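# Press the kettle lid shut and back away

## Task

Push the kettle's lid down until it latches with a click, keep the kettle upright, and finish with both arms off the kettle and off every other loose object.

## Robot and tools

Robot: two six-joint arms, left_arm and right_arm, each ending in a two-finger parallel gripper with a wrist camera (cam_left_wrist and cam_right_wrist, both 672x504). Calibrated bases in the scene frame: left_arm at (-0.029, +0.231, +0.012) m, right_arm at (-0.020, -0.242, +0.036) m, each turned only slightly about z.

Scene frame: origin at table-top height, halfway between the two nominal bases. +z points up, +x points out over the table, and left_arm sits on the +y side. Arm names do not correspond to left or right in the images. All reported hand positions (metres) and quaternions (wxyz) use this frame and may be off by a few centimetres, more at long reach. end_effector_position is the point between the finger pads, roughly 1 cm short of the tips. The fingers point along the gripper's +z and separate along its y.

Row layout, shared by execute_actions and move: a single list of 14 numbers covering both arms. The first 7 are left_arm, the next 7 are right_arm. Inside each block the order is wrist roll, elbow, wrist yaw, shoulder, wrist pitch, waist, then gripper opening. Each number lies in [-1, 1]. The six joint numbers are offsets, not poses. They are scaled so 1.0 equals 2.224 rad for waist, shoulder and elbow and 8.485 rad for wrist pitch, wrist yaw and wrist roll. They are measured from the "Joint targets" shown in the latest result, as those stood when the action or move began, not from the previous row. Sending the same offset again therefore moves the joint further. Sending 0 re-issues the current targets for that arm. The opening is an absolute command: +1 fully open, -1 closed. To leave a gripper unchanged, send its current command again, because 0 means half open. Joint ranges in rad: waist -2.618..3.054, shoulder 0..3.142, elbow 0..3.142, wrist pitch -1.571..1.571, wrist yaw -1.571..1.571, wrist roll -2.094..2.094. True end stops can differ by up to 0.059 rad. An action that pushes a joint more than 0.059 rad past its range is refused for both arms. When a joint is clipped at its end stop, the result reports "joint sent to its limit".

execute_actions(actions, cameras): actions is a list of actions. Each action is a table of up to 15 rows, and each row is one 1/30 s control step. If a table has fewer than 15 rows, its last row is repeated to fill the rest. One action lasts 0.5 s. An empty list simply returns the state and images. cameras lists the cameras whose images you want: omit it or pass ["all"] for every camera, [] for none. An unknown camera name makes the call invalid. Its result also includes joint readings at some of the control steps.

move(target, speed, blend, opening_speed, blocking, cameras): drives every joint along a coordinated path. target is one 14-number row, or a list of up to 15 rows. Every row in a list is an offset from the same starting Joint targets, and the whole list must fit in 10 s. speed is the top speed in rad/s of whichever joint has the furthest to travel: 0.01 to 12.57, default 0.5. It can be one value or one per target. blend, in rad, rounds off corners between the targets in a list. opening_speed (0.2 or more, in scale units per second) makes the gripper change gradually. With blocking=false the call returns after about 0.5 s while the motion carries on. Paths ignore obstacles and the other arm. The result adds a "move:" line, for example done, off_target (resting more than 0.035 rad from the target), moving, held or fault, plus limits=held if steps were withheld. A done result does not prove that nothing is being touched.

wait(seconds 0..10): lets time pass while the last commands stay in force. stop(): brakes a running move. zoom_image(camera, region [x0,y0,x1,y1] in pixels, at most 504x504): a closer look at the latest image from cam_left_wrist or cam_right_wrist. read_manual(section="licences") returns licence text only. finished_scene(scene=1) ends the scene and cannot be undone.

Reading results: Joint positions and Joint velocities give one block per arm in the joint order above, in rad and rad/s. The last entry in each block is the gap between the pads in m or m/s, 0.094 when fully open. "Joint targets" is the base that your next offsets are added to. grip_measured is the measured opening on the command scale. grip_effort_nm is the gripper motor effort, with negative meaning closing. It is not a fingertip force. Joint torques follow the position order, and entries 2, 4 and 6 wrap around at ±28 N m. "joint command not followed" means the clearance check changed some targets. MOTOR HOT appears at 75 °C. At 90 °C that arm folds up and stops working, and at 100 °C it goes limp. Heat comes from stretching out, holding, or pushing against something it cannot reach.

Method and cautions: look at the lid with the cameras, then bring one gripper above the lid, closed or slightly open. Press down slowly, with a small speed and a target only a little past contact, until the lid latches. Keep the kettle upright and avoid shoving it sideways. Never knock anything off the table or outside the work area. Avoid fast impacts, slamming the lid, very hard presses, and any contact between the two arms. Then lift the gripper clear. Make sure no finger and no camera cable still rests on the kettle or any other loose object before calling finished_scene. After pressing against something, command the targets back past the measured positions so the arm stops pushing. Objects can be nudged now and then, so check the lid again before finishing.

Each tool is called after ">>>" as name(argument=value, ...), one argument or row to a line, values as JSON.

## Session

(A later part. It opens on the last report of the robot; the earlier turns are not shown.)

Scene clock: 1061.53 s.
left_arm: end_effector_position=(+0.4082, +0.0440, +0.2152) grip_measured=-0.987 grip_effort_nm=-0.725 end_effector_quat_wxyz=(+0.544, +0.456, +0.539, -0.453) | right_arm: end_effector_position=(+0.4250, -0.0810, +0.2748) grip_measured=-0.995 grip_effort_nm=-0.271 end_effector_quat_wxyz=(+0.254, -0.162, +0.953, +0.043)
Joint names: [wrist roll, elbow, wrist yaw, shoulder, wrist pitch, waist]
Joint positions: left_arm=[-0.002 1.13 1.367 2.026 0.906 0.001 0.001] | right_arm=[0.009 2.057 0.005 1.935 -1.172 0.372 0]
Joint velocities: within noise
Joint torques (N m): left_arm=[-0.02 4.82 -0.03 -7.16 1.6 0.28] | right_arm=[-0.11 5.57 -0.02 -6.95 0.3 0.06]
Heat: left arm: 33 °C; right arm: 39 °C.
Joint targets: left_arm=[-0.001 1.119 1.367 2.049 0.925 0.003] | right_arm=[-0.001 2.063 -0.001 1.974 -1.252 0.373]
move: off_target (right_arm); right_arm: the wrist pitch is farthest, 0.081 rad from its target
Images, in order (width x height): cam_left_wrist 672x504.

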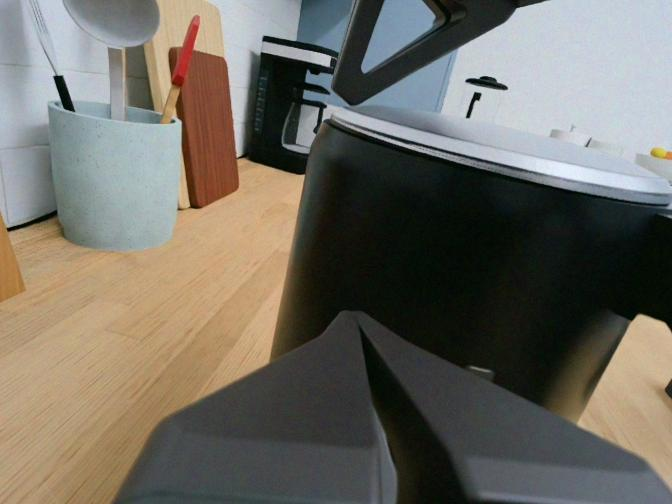

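>>> move(
  target=[0,0,0,0,0,0,-1,0,-0.0814,0,0.1097,-0.0153,0,-1],
  speed=0.25,
  cameras=["cam_left_wrist"],
)

>>> zoom_image(
  camera="cam_left_wrist",
  region=[310, 95, 410, 165],
)

Scene clock: 1161.87 s.
left_arm: end_effector_position=(+0.4082, +0.0440, +0.2152) grip_measured=-0.987 grip_effort_nm=-0.716 end_effector_quat_wxyz=(+0.544, +0.456, +0.539, -0.453) | right_arm: end_effector_position=(+0.4663, -0.0869, +0.2299) grip_measured=-0.995 grip_effort_nm=-0.247 end_effector_quat_wxyz=(+0.258, -0.146, +0.955, +0.018)
Joint names: [wrist roll, elbow, wrist yaw, shoulder, wrist pitch, waist]
Joint positions: left_arm=[-0.002 1.13 1.367 2.026 0.906 0.001 0.001] | right_arm=[0.008 2.033 0.052 2.048 -1.035 0.35 0]
Joint velocities: within noise
Joint torques (N m): left_arm=[0 4.77 -0.04 -7.17 1.58 0.35] | right_arm=[-0.12 -5.76 -0.44 2.66 -2.14 1.81]
Heat: left arm: 33 °C; right arm: 28 °C.
Joint targets: left_arm=[-0.001 1.119 1.367 2.049 0.925 0.003] | right_arm=[-0.001 1.882 0.000 2.218 -1.382 0.373]
move: off_target (right_arm); right_arm: the wrist pitch is farthest, 0.347 rad from its target
Images, in order (width x height): cam_left_wrist 672x504.

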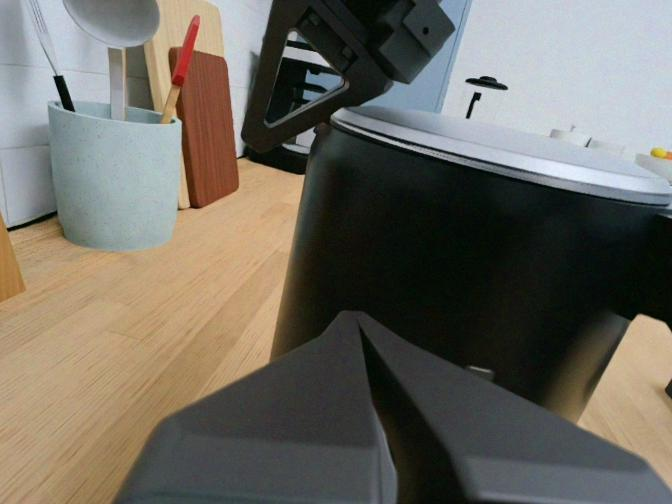

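Scaled by 5.040.

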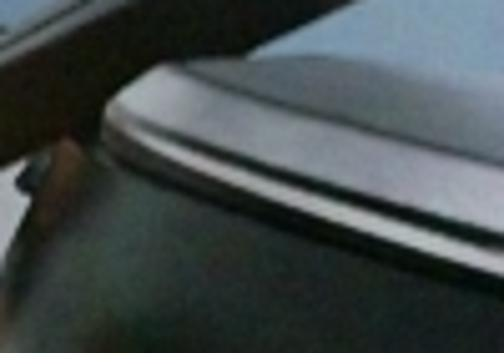

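>>> move(
  target=[
    [0,0,0,0,0,0,-1,0,0.256,0,-0.0142,0.0110,0,-1],
    [0,0,0,0,0,0,-1,0,0.1871,0,-0.0958,0.0028,0,-1],
  ],
  speed=[0.35,0.35],
)

>>> zoom_image(
  camera="cam_left_wrist",
  region=[310, 95, 410, 165],
)

Scene clock: 1184.17 s.
left_arm: end_effector_position=(+0.4082, +0.0440, +0.2152) grip_measured=-0.987 grip_effort_nm=-0.725 end_effector_quat_wxyz=(+0.544, +0.456, +0.539, -0.453) | right_arm: end_effector_position=(+0.4305, -0.0810, +0.2946) grip_measured=-0.995 grip_effort_nm=-0.237 end_effector_quat_wxyz=(+0.243, -0.162, +0.956, +0.039)
Joint names: [wrist roll, elbow, wrist yaw, shoulder, wrist pitch, waist]
Joint positions: left_arm=[-0.002 1.13 1.367 2.026 0.906 0.001 0.001] | right_arm=[0.007 2.315 0.008 2.043 -1.344 0.37 0]
Joint velocities: within noise
Joint torques (N m): left_arm=[0.02 4.79 -0.01 -7.19 1.59 0.27] | right_arm=[-0.11 3.62 -0.03 -13.78 0.86 0.23]
Heat: left arm: 33 °C; right arm: 30 °C.
Joint targets: left_arm=[-0.001 1.119 1.367 2.049 0.925 0.003] | right_arm=[-0.001 2.298 0.000 2.005 -1.358 0.373]
move: off_target (right_arm); right_arm: the shoulder is farthest, 0.038 rad from its target

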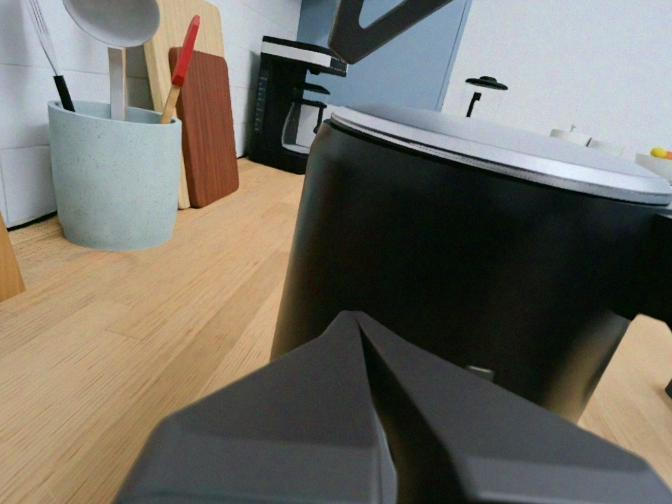

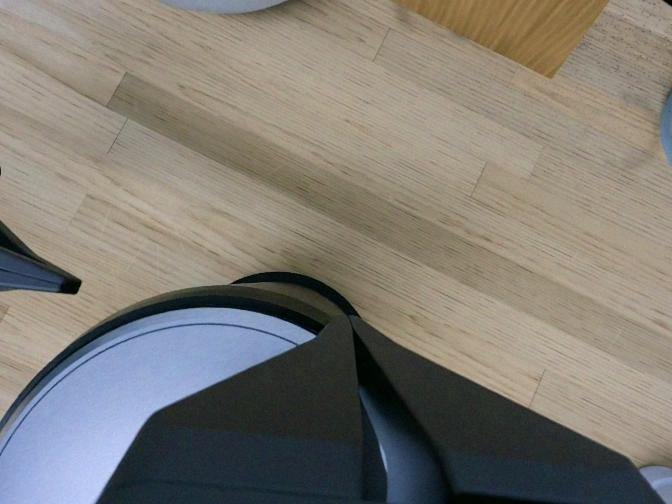

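Scaled by 5.040.

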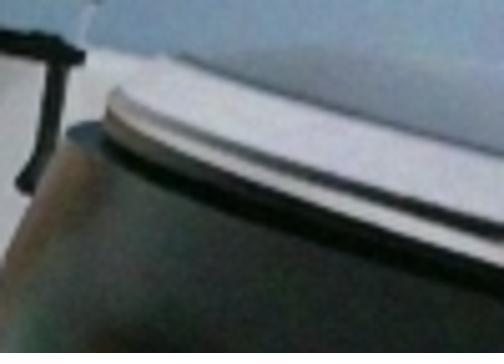

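>>> move(
  target=[
    [0,0,0,0,0,0,-1,0,-0.134,0,-0.1821,0.0422,0,-1],
    [0,0,0,0,0,0,-1,0,-0.134,0,-0.1821,0.0422,-0.3183,-1],
  ],
  speed=[0.8,0.8],
  cameras=["cam_right_wrist"],
)

Scene clock: 1243.50 s.
left_arm: end_effector_position=(+0.4082, +0.0440, +0.2152) grip_measured=-0.987 grip_effort_nm=-0.720 end_effector_quat_wxyz=(+0.544, +0.456, +0.539, -0.453) | right_arm: end_effector_position=(+0.3841, -0.3960, +0.4290) grip_measured=-0.996 grip_effort_nm=-0.252 end_effector_quat_wxyz=(+0.455, +0.164, +0.871, -0.084)
Joint names: [wrist roll, elbow, wrist yaw, shoulder, wrist pitch, waist]
Joint positions: left_arm=[-0.002 1.13 1.367 2.026 0.906 0.001 0.001] | right_arm=[0.007 2.013 0.006 1.601 -1.02 -0.338 0]
Joint velocities: within noise
Joint torques (N m): left_arm=[0.01 4.85 -0.05 -7.15 1.59 0.23] | right_arm=[-0.11 3.86 -0.02 -6.9 1.64 0.28]
Heat: left arm: 33 °C; right arm: 32 °C.
Joint targets: left_arm=[-0.001 1.119 1.367 2.049 0.925 0.003] | right_arm=[-0.001 2.000 -0.001 1.600 -1.000 -0.335]
move: done
Images, in order (width x height): cam_right_wrist 672x504.

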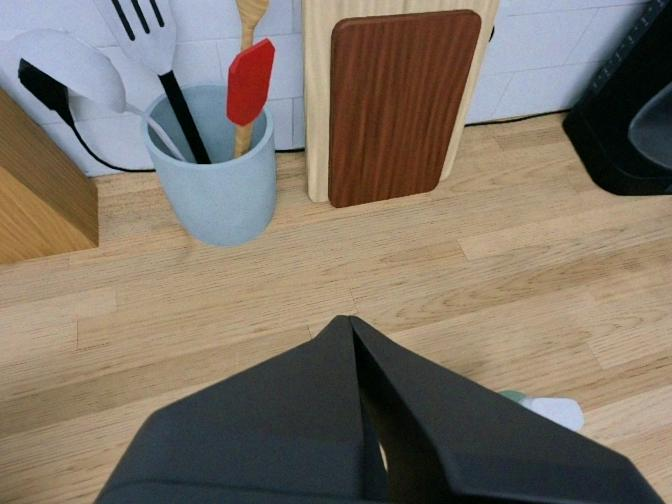

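>>> move(
  target=[0,0,0,0,0,0,-1,0,-0.1865,-0.1821,0.3664,0.2156,0,-1],
  speed=1.0,
)

Scene clock: 1259.80 s.
left_arm: end_effector_position=(+0.4082, +0.0440, +0.2152) grip_measured=-0.987 grip_effort_nm=-0.725 end_effector_quat_wxyz=(+0.544, +0.456, +0.539, -0.453) | right_arm: end_effector_position=(+0.5146, -0.2540, +0.2008) grip_measured=-0.995 grip_effort_nm=-0.252 end_effector_quat_wxyz=(+0.590, -0.392, +0.588, +0.390)
Joint names: [wrist roll, elbow, wrist yaw, shoulder, wrist pitch, waist]
Joint positions: left_arm=[-0.002 1.13 1.367 2.026 0.906 0.001 0.001] | right_arm=[0.007 1.594 -1.536 2.394 0.811 -0.338 0]
Joint velocities: within noise
Joint torques (N m): left_arm=[-0.01 4.79 -0.03 -7.16 1.57 0.34] | right_arm=[-0.1 4.1 -0.1 -11.7 1.23 0.27]
Heat: left arm: 33 °C; right arm: 28 °C.
Joint targets: left_arm=[-0.001 1.119 1.367 2.049 0.925 0.003] | right_arm=[-0.001 1.586 -1.546 2.415 0.829 -0.335]
move: done

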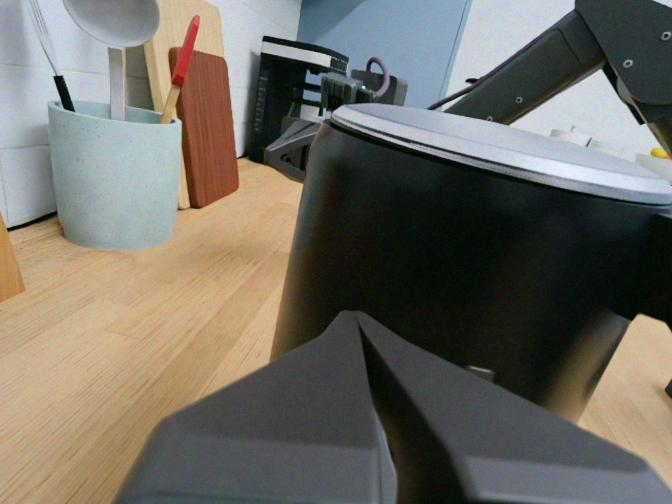

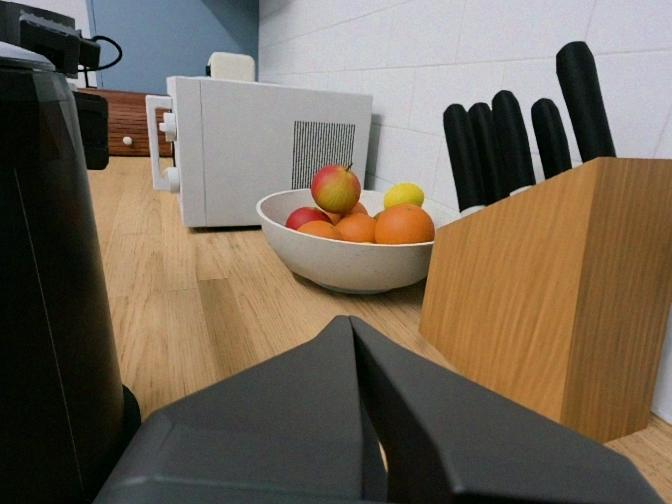

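>>> move(
  target=[0,0,0,0,0,0,-1,0,-0.2457,0,-0.1114,0.035,0.0382,-1],
  speed=0.5,
  cameras=["cam_right_wrist"],
)

Scene clock: 1276.07 s.
left_arm: end_effector_position=(+0.4082, +0.0440, +0.2152) grip_measured=-0.987 grip_effort_nm=-0.720 end_effector_quat_wxyz=(+0.544, +0.456, +0.539, -0.453) | right_arm: end_effector_position=(+0.4198, -0.1823, +0.1588) grip_measured=-0.995 grip_effort_nm=-0.256 end_effector_quat_wxyz=(+0.556, -0.398, +0.585, +0.436)
Joint names: [wrist roll, elbow, wrist yaw, shoulder, wrist pitch, waist]
Joint positions: left_arm=[-0.002 1.13 1.367 2.026 0.906 0.001 0.001] | right_arm=[0.007 1.052 -1.541 2.218 1.106 -0.255 0]
Joint velocities: within noise
Joint torques (N m): left_arm=[-0.01 4.75 -0.04 -7.19 1.56 0.34] | right_arm=[-0.1 2.61 -0.06 -15.17 1.25 0.36]
Heat: left arm: 33 °C; right arm: 28 °C.
Joint targets: left_arm=[-0.001 1.119 1.367 2.049 0.925 0.003] | right_arm=[-0.001 1.039 -1.545 2.167 1.126 -0.251]
move: off_target (right_arm); right_arm: the shoulder is farthest, 0.051 rad from its target
Images, in order (width x height): cam_right_wrist 672x504.

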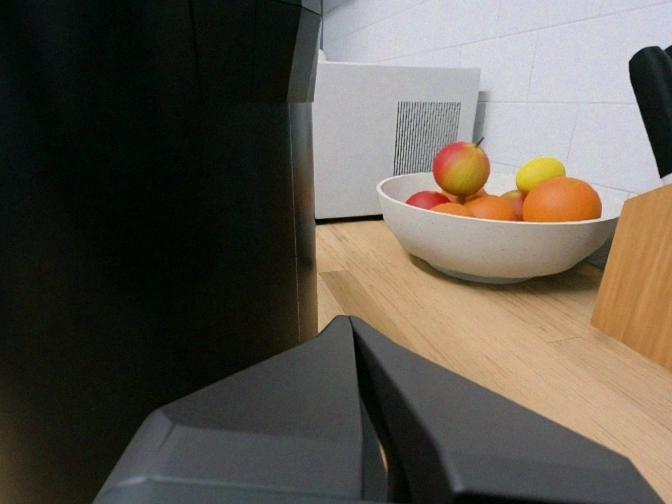

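>>> move(
  target=[0,0,0,0,0,0,-1,0,0,0,-0.0391,-0.0048,0,-1],
  speed=0.3,
  cameras=["cam_right_wrist"],
)

Scene clock: 1293.23 s.
left_arm: end_effector_position=(+0.4082, +0.0440, +0.2152) grip_measured=-0.987 grip_effort_nm=-0.725 end_effector_quat_wxyz=(+0.544, +0.456, +0.539, -0.453) | right_arm: end_effector_position=(+0.4177, -0.1817, +0.1954) grip_measured=-0.995 grip_effort_nm=-0.256 end_effector_quat_wxyz=(+0.577, -0.424, +0.565, +0.410)
Joint names: [wrist roll, elbow, wrist yaw, shoulder, wrist pitch, waist]
Joint positions: left_arm=[-0.002 1.13 1.367 2.026 0.906 0.001 0.001] | right_arm=[0.007 1.052 -1.541 2.122 1.102 -0.255 0]
Joint velocities: within noise
Joint torques (N m): left_arm=[0 4.74 -0.04 -7.13 1.55 0.23] | right_arm=[-0.1 2.95 -0.02 -13.94 0.91 0.35]
Heat: left arm: 33 °C; right arm: 31 °C.
Joint targets: left_arm=[-0.001 1.119 1.367 2.049 0.925 0.003] | right_arm=[-0.001 1.039 -1.545 2.080 1.085 -0.251]
move: off_target (right_arm); right_arm: the shoulder is farthest, 0.042 rad from its target
Images, in order (width x height): cam_right_wrist 672x504.

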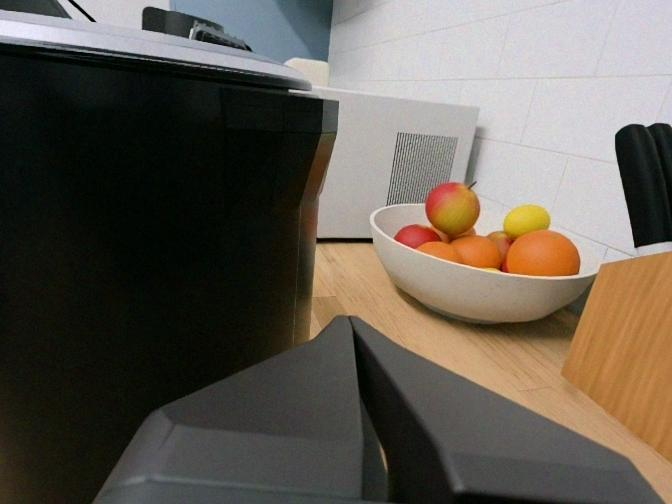

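>>> zoom_image(
  camera="cam_right_wrist",
  region=[220, 40, 360, 145],
)

>>> zoom_image(
  camera="cam_right_wrist",
  region=[0, 0, 220, 120],
)

Scaled by 3.600.

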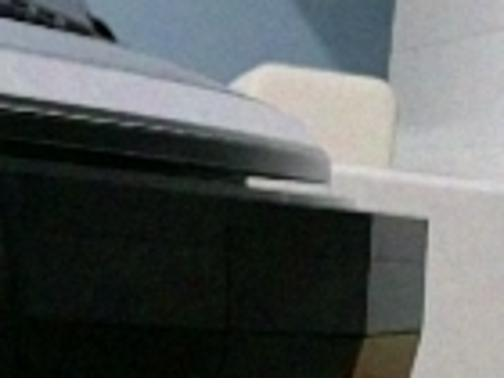

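Scaled by 2.291.

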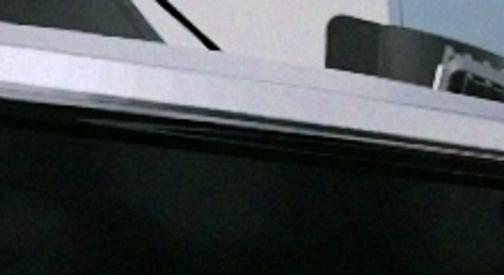

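>>> move(
  target=[
    [0,0.3961,-0.1611,-0.2019,-0.2269,0,-1,0,0,0,0,0,0,-1],
    [0,0.3961,-0.1611,-0.2019,-0.2269,-0.2707,-1,0,0,0,0,0,0,-1],
    [0,0.6398,-0.1611,0.0755,-0.2357,-0.2707,-1,0,0,0,0,0,0,-1],
  ],
  speed=[1.2,0.9,0.6],
)

Scene clock: 1338.57 s.
left_arm: end_effector_position=(+0.4321, -0.1086, +0.3080) grip_measured=-0.987 grip_effort_nm=-0.725 end_effector_quat_wxyz=(+0.380, +0.286, +0.870, -0.128) | right_arm: end_effector_position=(+0.4177, -0.1817, +0.1954) grip_measured=-0.995 grip_effort_nm=-0.252 end_effector_quat_wxyz=(+0.576, -0.424, +0.566, +0.410)
Joint names: [wrist roll, elbow, wrist yaw, shoulder, wrist pitch, waist]
Joint positions: left_arm=[-0.002 2.511 0.007 2.199 -1.057 -0.603 0.001] | right_arm=[0.007 1.052 -1.541 2.122 1.102 -0.255 0]
Joint velocities: within noise
Joint torques (N m): left_arm=[0.02 8.51 -0.08 -9.22 1.4 0.5] | right_arm=[-0.11 2.96 0 -14.01 0.93 0.36]
Heat: left arm: 33 °C; right arm: 34 °C.
Joint targets: left_arm=[-0.001 2.542 0.000 2.217 -1.075 -0.599] | right_arm=[-0.001 1.039 -1.545 2.080 1.085 -0.251]
move: off_target (right_arm); right_arm: the shoulder is farthest, 0.042 rad from its target

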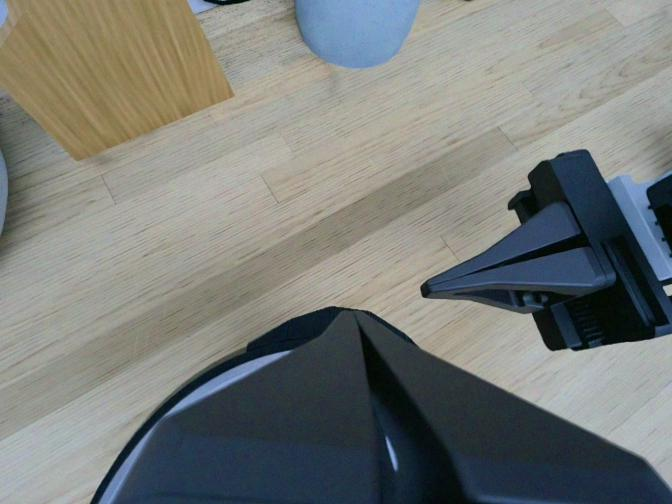

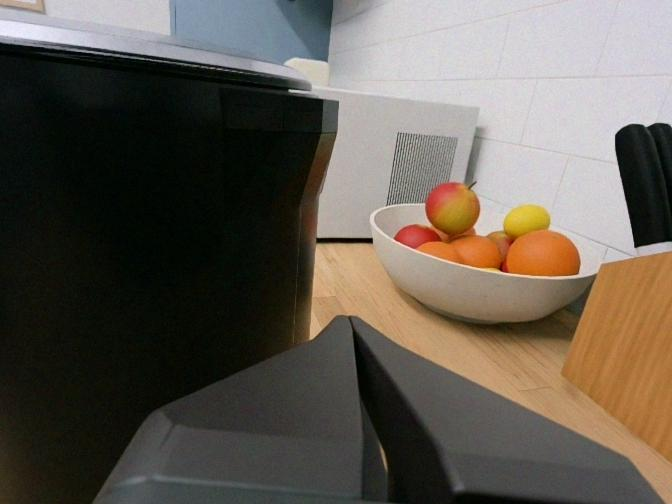

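>>> move(
  target=[
    [0,-0.1004,0,-0.0355,0.0170,0,-1,0,0,0,0,0,0,-1],
    [0,-0.1467,0,0.0328,-0.0219,0,-1,0,0,0,0,0,0,-1],
  ],
  speed=[0.2,0.2],
)

>>> zoom_image(
  camera="cam_right_wrist",
  region=[220, 40, 360, 145],
)

Scene clock: 1351.47 s.
left_arm: end_effector_position=(+0.4414, -0.1154, +0.2698) grip_measured=-0.987 grip_effort_nm=-0.730 end_effector_quat_wxyz=(+0.373, +0.287, +0.873, -0.126) | right_arm: end_effector_position=(+0.4177, -0.1817, +0.1954) grip_measured=-0.995 grip_effort_nm=-0.252 end_effector_quat_wxyz=(+0.576, -0.424, +0.566, +0.410)
Joint names: [wrist roll, elbow, wrist yaw, shoulder, wrist pitch, waist]
Joint positions: left_arm=[-0.002 2.311 0.007 2.174 -0.899 -0.603 0.001] | right_arm=[0.007 1.052 -1.541 2.122 1.102 -0.255 0]
Joint velocities: within noise
Joint torques (N m): left_arm=[0 -0.88 -0.1 -2.35 -2.34 0.49] | right_arm=[-0.1 2.92 -0.01 -13.98 0.92 0.4]
Heat: left arm: 33 °C; right arm: 34 °C.
Joint targets: left_arm=[-0.001 2.216 0.000 2.290 -1.261 -0.599] | right_arm=[-0.001 1.039 -1.545 2.080 1.085 -0.251]
move: off_target (left_arm, right_arm); left_arm: the wrist pitch is farthest, 0.362 rad from its target; right_arm: the shoulder is farthest, 0.042 rad from its target

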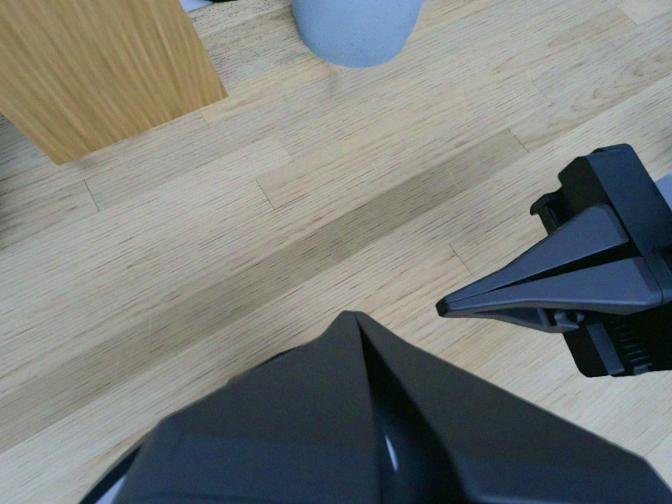

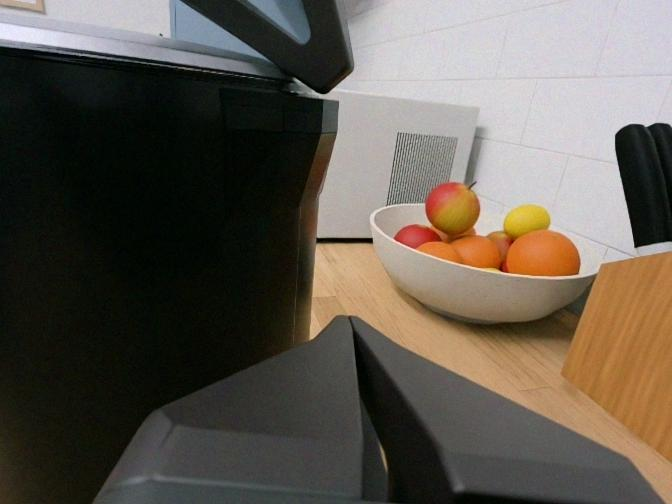

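Scaled by 3.600.

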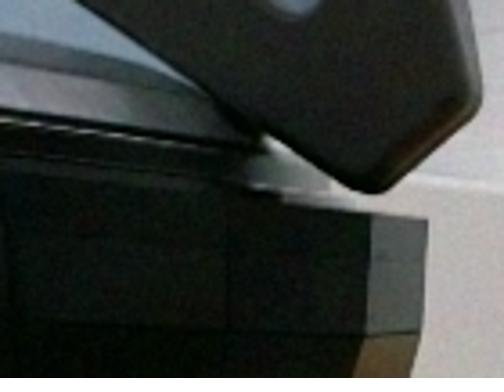

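>>> zoom_image(
  camera="cam_right_wrist",
  region=[270, 65, 330, 110],
)

>>> zoom_image(
  camera="cam_right_wrist",
  region=[120, 30, 280, 120],
)

Scaled by 8.400.

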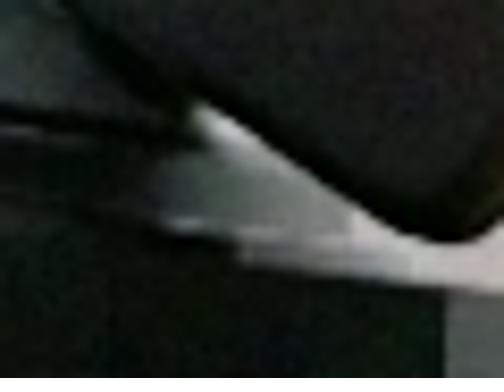

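Scaled by 3.150.

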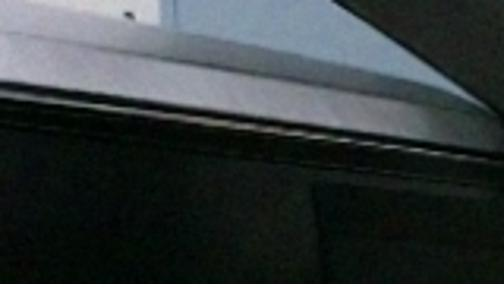

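>>> move(
  target=[0, 0.1467, 0, -0.0328, 0.0219, 0, -1, 0, 0, 0, 0, 0, 0, -1],
  speed=0.6,
  cameras=["cam_left_wrist", "cam_right_wrist"],
)

Scene clock: 1402.37 s.
left_arm: end_effector_position=(+0.4332, -0.1094, +0.3086) grip_measured=-0.987 grip_effort_nm=-0.720 end_effector_quat_wxyz=(+0.382, +0.286, +0.869, -0.129) | right_arm: end_effector_position=(+0.4177, -0.1817, +0.1954) grip_measured=-0.995 grip_effort_nm=-0.252 end_effector_quat_wxyz=(+0.576, -0.424, +0.566, +0.410)
Joint names: [wrist roll, elbow, wrist yaw, shoulder, wrist pitch, waist]
Joint positions: left_arm=[-0.002 2.517 0.007 2.203 -1.055 -0.603 0.001] | right_arm=[0.007 1.052 -1.541 2.122 1.102 -0.255 0]
Joint velocities: within noise
Joint torques (N m): left_arm=[0 8.09 -0.09 -9.51 1.38 0.47] | right_arm=[-0.11 2.95 -0.01 -13.94 0.91 0.35]
Heat: left arm: 38 °C; right arm: 35 °C.
Joint targets: left_arm=[-0.001 2.542 0.000 2.217 -1.075 -0.599] | right_arm=[-0.001 1.039 -1.545 2.080 1.085 -0.251]
move: off_target (right_arm); right_arm: the shoulder is farthest, 0.042 rad from its target

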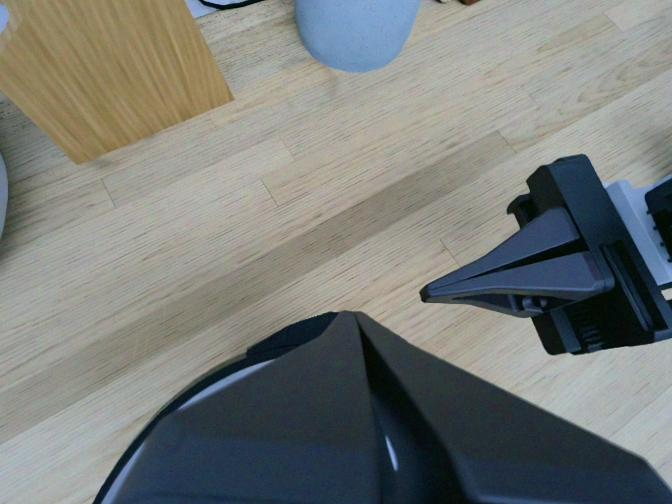

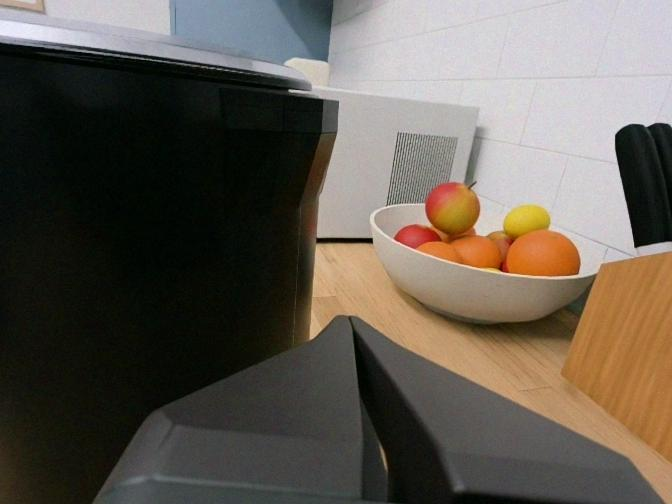

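>>> zoom_image(
  camera="cam_right_wrist",
  region=[220, 40, 360, 145],
)

>>> zoom_image(
  camera="cam_right_wrist",
  region=[0, 0, 336, 252],
)

Scaled by 3.600.

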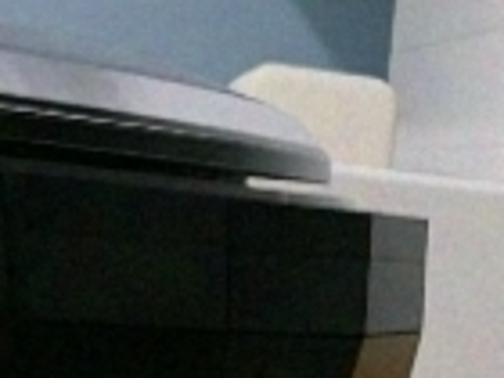

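Scaled by 1.500.

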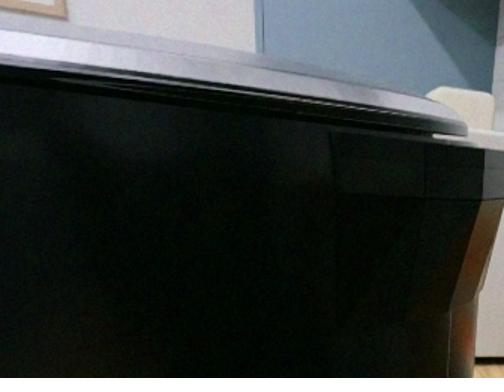

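>>> move(
  target=[
    [0, -0.0336, 0, -0.0385, -0.01308, 0.0436, -1, 0, 0.4321, 0.1821, -0.2158, -0.2457, 0, -1],
    [0, -0.0336, 0, -0.0385, -0.01308, 0.0436, -1, 0, 0.4321, 0.1821, -0.2158, -0.2457, 0.2707, -1],
  ],
  speed=0.9,
  blend=0.1,
)

Scene clock: 1711.47 s.
left_arm: end_effector_position=(+0.4444, -0.0522, +0.2857) grip_measured=-0.987 grip_effort_nm=-0.720 end_effector_quat_wxyz=(+0.333, +0.250, +0.904, -0.096) | right_arm: end_effector_position=(+0.3985, -0.0954, +0.4097) grip_measured=-0.996 grip_effort_nm=-0.242 end_effector_quat_wxyz=(+0.443, -0.146, +0.881, +0.078)
Joint names: [wrist roll, elbow, wrist yaw, shoulder, wrist pitch, waist]
Joint positions: left_arm=[-0.002 2.484 0.007 2.189 -1.158 -0.508 0.001] | right_arm=[0.007 1.972 -0.005 1.625 -0.986 0.358 0]
Joint velocities: within noise
Joint torques (N m): left_arm=[-0.01 4.75 -0.1 -14.75 1.16 0.58] | right_arm=[-0.11 6.99 0.1 -9.24 1.34 -0.47]
Heat: left arm: 32 °C; right arm: 37 °C.
Joint targets: left_arm=[-0.001 2.467 0.000 2.132 -1.186 -0.502] | right_arm=[-0.001 2.000 0.000 1.600 -0.999 0.352]
move: off_target (left_arm); left_arm: the shoulder is farthest, 0.058 rad from its target

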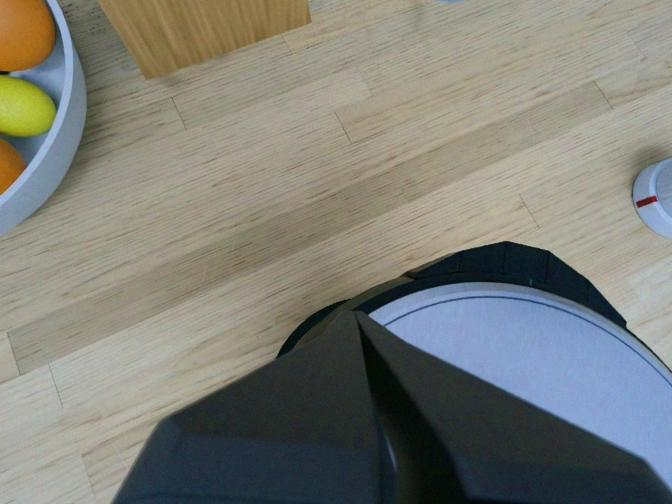

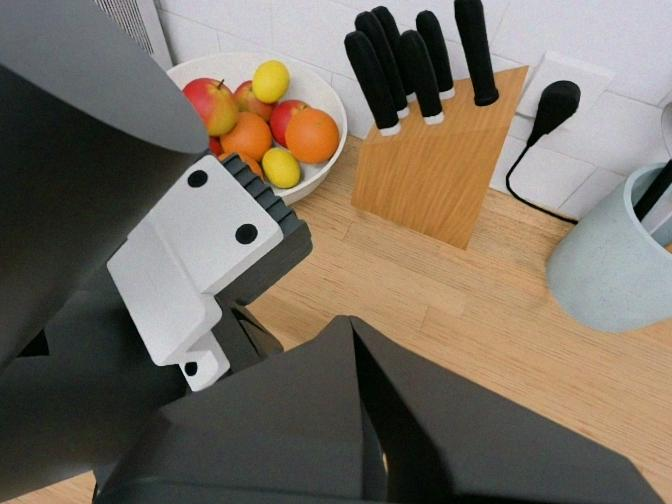

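>>> move(
  target=[0, 0, 0, 0, 0, 0, -1, 0, 0, 0, 0, 0, -0.1, -1],
  speed=0.6,
  cameras=["cam_left_wrist", "cam_right_wrist"],
)

Scene clock: 1731.37 s.
left_arm: end_effector_position=(+0.4444, -0.0522, +0.2857) grip_measured=-0.987 grip_effort_nm=-0.725 end_effector_quat_wxyz=(+0.333, +0.250, +0.904, -0.096) | right_arm: end_effector_position=(+0.4211, -0.1972, +0.4096) grip_measured=-0.996 grip_effort_nm=-0.247 end_effector_quat_wxyz=(+0.449, -0.041, +0.892, +0.023)
Joint names: [wrist roll, elbow, wrist yaw, shoulder, wrist pitch, waist]
Joint positions: left_arm=[-0.002 2.484 0.007 2.189 -1.158 -0.508 0.001] | right_arm=[0.007 1.972 0.003 1.625 -0.987 0.126 0]
Joint velocities: within noise
Joint torques (N m): left_arm=[0 4.74 -0.09 -14.76 1.16 0.55] | right_arm=[-0.11 6.99 0.01 -9.2 1.33 0.31]
Heat: left arm: 36 °C; right arm: 32 °C.
Joint targets: left_arm=[-0.001 2.467 0.000 2.132 -1.186 -0.502] | right_arm=[-0.001 2.000 0.000 1.600 -1.000 0.129]
move: off_target (left_arm); left_arm: the shoulder is farthest, 0.057 rad from its target

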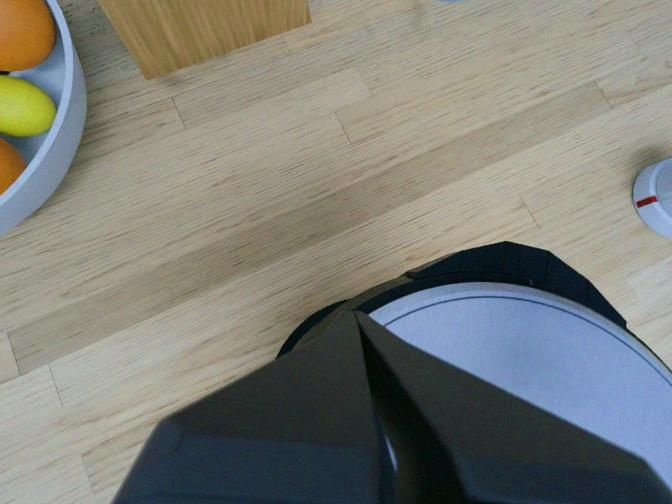

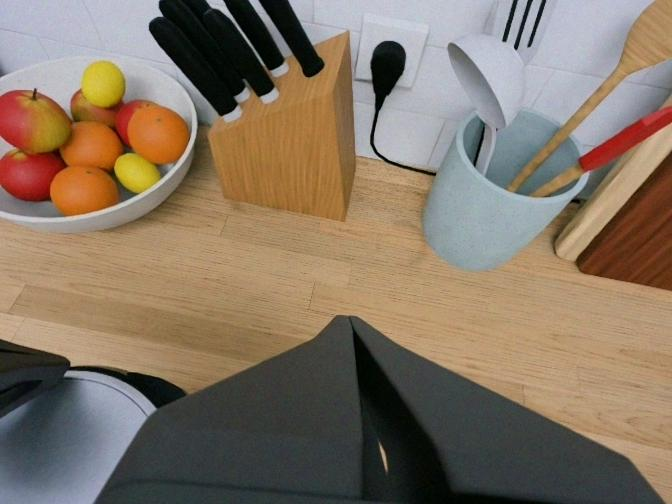

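>>> move(
  target=[
    [0, -0.0616, 0, -0.0594, 0.0125, 0, -1, 0, 0, 0, 0, 0, 0, -1],
    [0, -0.0616, 0, -0.0594, 0.0125, 0, -1, 0, 0.0296, 0, 0.1330, -0.0318, 0.0985, -1],
  ],
  speed=0.6,
  cameras=["cam_left_wrist", "cam_right_wrist"],
)

Scene clock: 1761.57 s.
left_arm: end_effector_position=(+0.4283, -0.0372, +0.3228) grip_measured=-0.987 grip_effort_nm=-0.720 end_effector_quat_wxyz=(+0.370, +0.240, +0.892, -0.102) | right_arm: end_effector_position=(+0.4059, -0.1008, +0.2791) grip_measured=-0.996 grip_effort_nm=-0.247 end_effector_quat_wxyz=(+0.232, -0.151, +0.960, +0.036)
Joint names: [wrist roll, elbow, wrist yaw, shoulder, wrist pitch, waist]
Joint positions: left_arm=[-0.007 2.344 0 2.036 -1.091 -0.501 0.001] | right_arm=[0.008 2.034 0.006 1.888 -1.244 0.346 0]
Joint velocities: within noise
Joint torques (N m): left_arm=[0.07 4.94 -0.05 -12.16 1.68 0.01] | right_arm=[-0.11 7.31 -0.01 -8.9 0.73 0.21]
Heat: left arm: 39 °C; right arm: 30 °C.
Joint targets: left_arm=[0.000 2.330 0.000 2.000 -1.080 -0.502] | right_arm=[-0.001 2.066 0.000 1.896 -1.269 0.348]
move: off_target (left_arm); left_arm: the shoulder is farthest, 0.037 rad from its target

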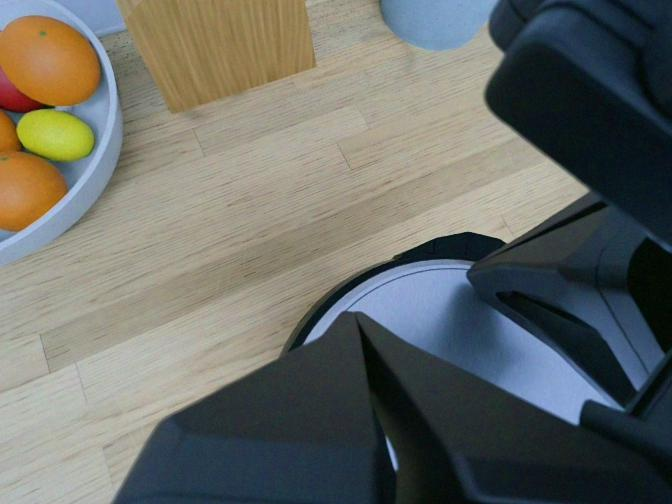

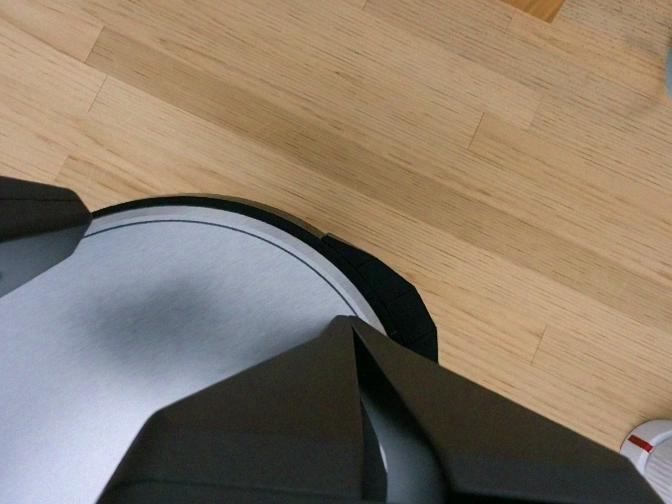

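>>> move(
  target=[0, -0.0692, 0, -0.0067, 0.0120, 0, -1, 0, -0.0588, 0, -0.0154, 0.01136, 0, -1],
  speed=0.2,
  cameras=["cam_left_wrist", "cam_right_wrist"],
)

Scene clock: 1779.90 s.
left_arm: end_effector_position=(+0.4369, -0.0429, +0.3096) grip_measured=-0.987 grip_effort_nm=-0.720 end_effector_quat_wxyz=(+0.385, +0.239, +0.885, -0.108) | right_arm: end_effector_position=(+0.4147, -0.1030, +0.2747) grip_measured=-0.996 grip_effort_nm=-0.242 end_effector_quat_wxyz=(+0.252, -0.147, +0.956, +0.026)
Joint names: [wrist roll, elbow, wrist yaw, shoulder, wrist pitch, waist]
Joint positions: left_arm=[-0.007 2.204 0.003 2.002 -0.951 -0.501 0.001] | right_arm=[0.007 1.97 0.033 1.868 -1.16 0.346 0]
Joint velocities: within noise
Joint torques (N m): left_arm=[0.05 4.26 -0.09 -10.59 1.32 0.03] | right_arm=[-0.11 2.66 -0.27 -10.07 0.91 0.27]
Heat: left arm: 38 °C; right arm: 31 °C.
Joint targets: left_arm=[0.000 2.176 0.000 1.985 -0.978 -0.502] | right_arm=[-0.001 1.935 0.000 1.862 -1.173 0.349]
move: done

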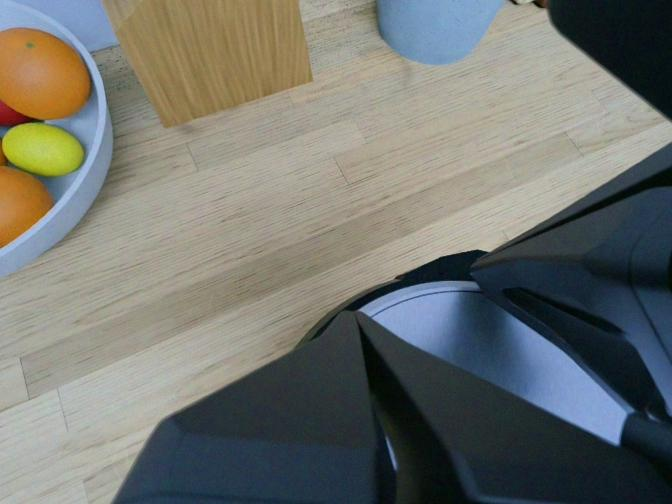

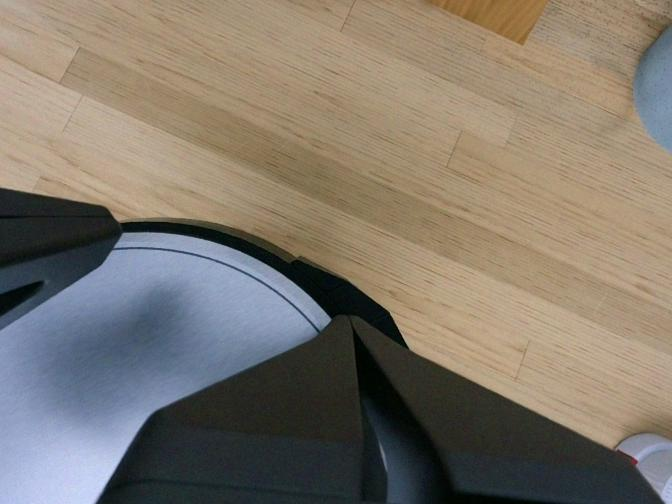

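>>> move(
  target=[
    [0, 0.03, 0, 0, 0, 0, -1, 0, 0.0588, 0, 0.0154, -0.01136, -0.045, -1],
    [-0.1851, 0.03, 0, 0, 0, 0, -1, 0.1851, 0.0588, 0, 0.0154, -0.01136, -0.045, -1],
  ],
  speed=[0.5, 2.0],
  cameras=["cam_left_wrist", "cam_right_wrist"],
)

Scene clock: 1809.70 s.
left_arm: end_effector_position=(+0.4362, -0.0425, +0.3104) grip_measured=-0.987 grip_effort_nm=-0.720 end_effector_quat_wxyz=(+0.197, -0.453, +0.797, -0.347) | right_arm: end_effector_position=(+0.4141, -0.1456, +0.2845) grip_measured=-0.995 grip_effort_nm=-0.252 end_effector_quat_wxyz=(+0.149, +0.604, +0.761, +0.184)
Joint names: [wrist roll, elbow, wrist yaw, shoulder, wrist pitch, waist]
Joint positions: left_arm=[-1.568 2.209 0.003 2.002 -0.958 -0.501 0.001] | right_arm=[1.56 2.034 -0.001 1.872 -1.254 0.241 0]
Joint velocities: within noise
Joint torques (N m): left_arm=[-0.04 9.05 -0.05 -10.52 1.37 -0.03] | right_arm=[0.09 7.31 0.04 -7.54 0.79 0.57]
Heat: left arm: 36 °C; right arm: 32 °C.
Joint targets: left_arm=[-1.571 2.243 0.000 1.985 -0.978 -0.502] | right_arm=[1.570 2.066 0.000 1.896 -1.269 0.248]
move: done

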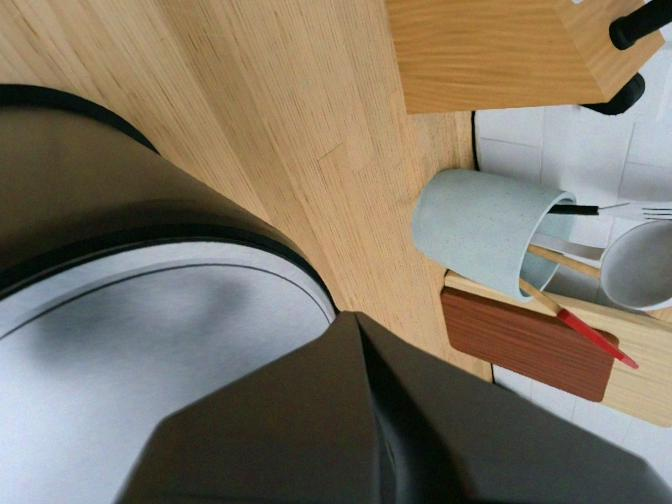

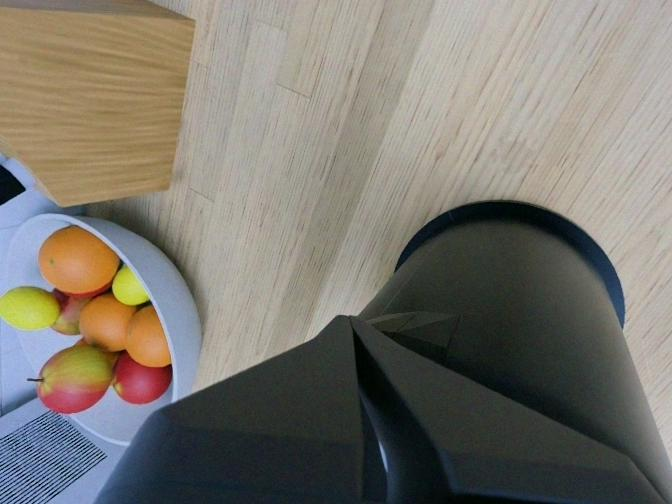

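>>> move(
  target=[
    [0, -0.0442, 0, 0.0060, 0.0014, 0, -1, 0, 0, 0, 0, 0, 0.045, -1],
    [0, -0.0442, 0, 0.0060, 0.0014, 0, -1, 0, -0.0727, 0, -0.0235, 0.0129, 0.045, -1],
  ],
  speed=[0.3, 0.2],
  cameras=["cam_left_wrist", "cam_right_wrist"],
)

Scene clock: 1826.17 s.
left_arm: end_effector_position=(+0.4330, -0.0406, +0.2896) grip_measured=-0.987 grip_effort_nm=-0.711 end_effector_quat_wxyz=(+0.185, -0.459, +0.805, -0.326) | right_arm: end_effector_position=(+0.4074, -0.0949, +0.2760) grip_measured=-0.995 grip_effort_nm=-0.242 end_effector_quat_wxyz=(+0.148, +0.559, +0.789, +0.210)
Joint names: [wrist roll, elbow, wrist yaw, shoulder, wrist pitch, waist]
Joint positions: left_arm=[-1.569 2.158 0.003 2.002 -0.958 -0.501 0.001] | right_arm=[1.562 1.939 -0.007 1.843 -1.147 0.352 0]
Joint velocities: within noise
Joint torques (N m): left_arm=[-0.06 5.27 -0.08 -9.66 1.45 -0.06] | right_arm=[0.09 2.65 0.08 -9.32 0.88 -0.25]
Heat: left arm: 36 °C; right arm: 31 °C.
Joint targets: left_arm=[-1.571 2.145 0.000 1.998 -0.966 -0.502] | right_arm=[1.570 1.904 -0.001 1.843 -1.160 0.349]
move: done

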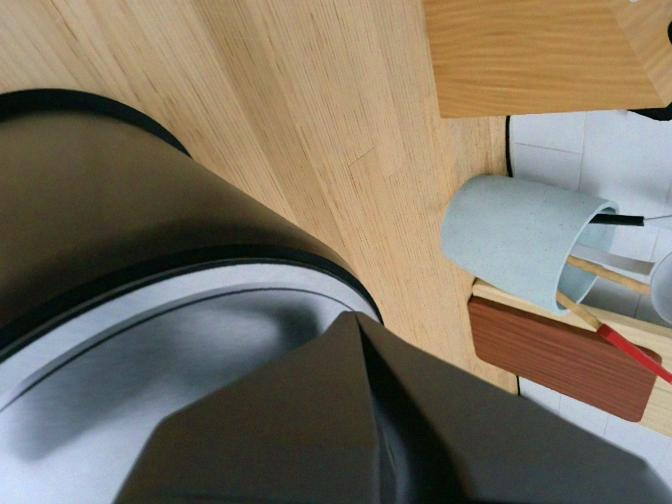

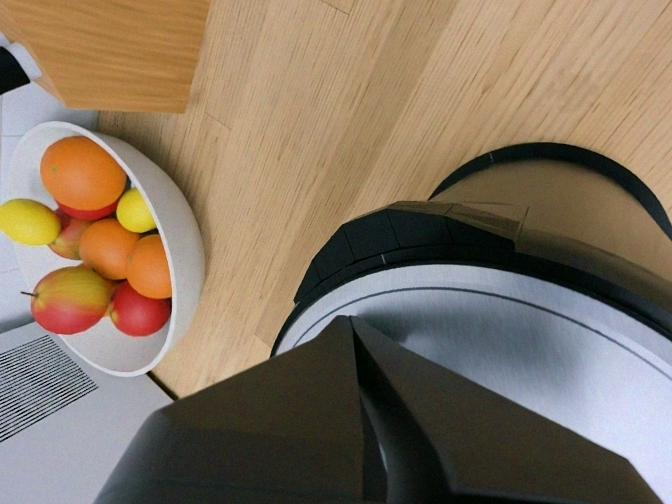

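>>> move(
  target=[0, -0.0225, 0, 0.0319, -0.01815, 0, -1, 0, -0.0373, 0, 0.0498, -0.0224, 0, -1],
  speed=0.2,
  cameras=["cam_left_wrist", "cam_right_wrist"],
)

Scene clock: 1845.47 s.
left_arm: end_effector_position=(+0.4307, -0.0395, +0.2825) grip_measured=-0.987 grip_effort_nm=-0.711 end_effector_quat_wxyz=(+0.179, -0.462, +0.809, -0.318) | right_arm: end_effector_position=(+0.4044, -0.0953, +0.2684) grip_measured=-0.995 grip_effort_nm=-0.237 end_effector_quat_wxyz=(+0.140, +0.561, +0.790, +0.203)
Joint names: [wrist roll, elbow, wrist yaw, shoulder, wrist pitch, waist]
Joint positions: left_arm=[-1.571 2.144 0.004 2.002 -0.966 -0.501 0.001] | right_arm=[1.565 1.917 -0.01 1.843 -1.147 0.352 0]
Joint velocities: within noise
Joint torques (N m): left_arm=[-0.01 2.62 -0.09 -4.66 -0.13 -0.01] | right_arm=[0.06 -1.73 0.1 -0.29 -0.83 -0.24]
Heat: left arm: 35 °C; right arm: 30 °C.
Joint targets: left_arm=[-1.571 2.095 0.000 2.069 -1.120 -0.502] | right_arm=[1.570 1.821 0.000 1.955 -1.350 0.349]
move: off_target (left_arm, right_arm); left_arm: the wrist pitch is farthest, 0.154 rad from its target; right_arm: the wrist pitch is farthest, 0.203 rad from its target

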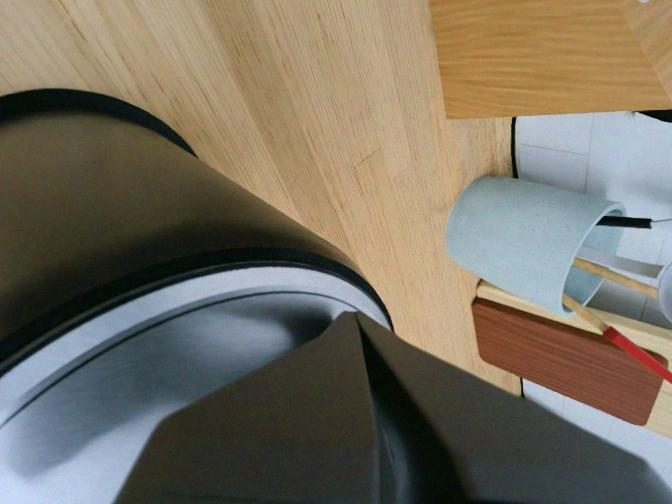

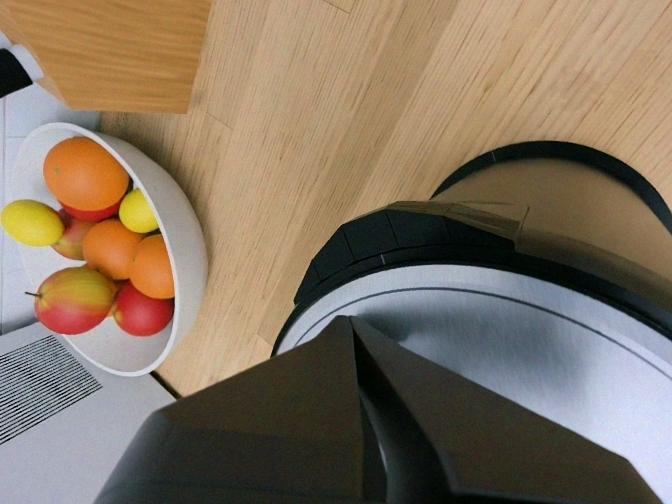

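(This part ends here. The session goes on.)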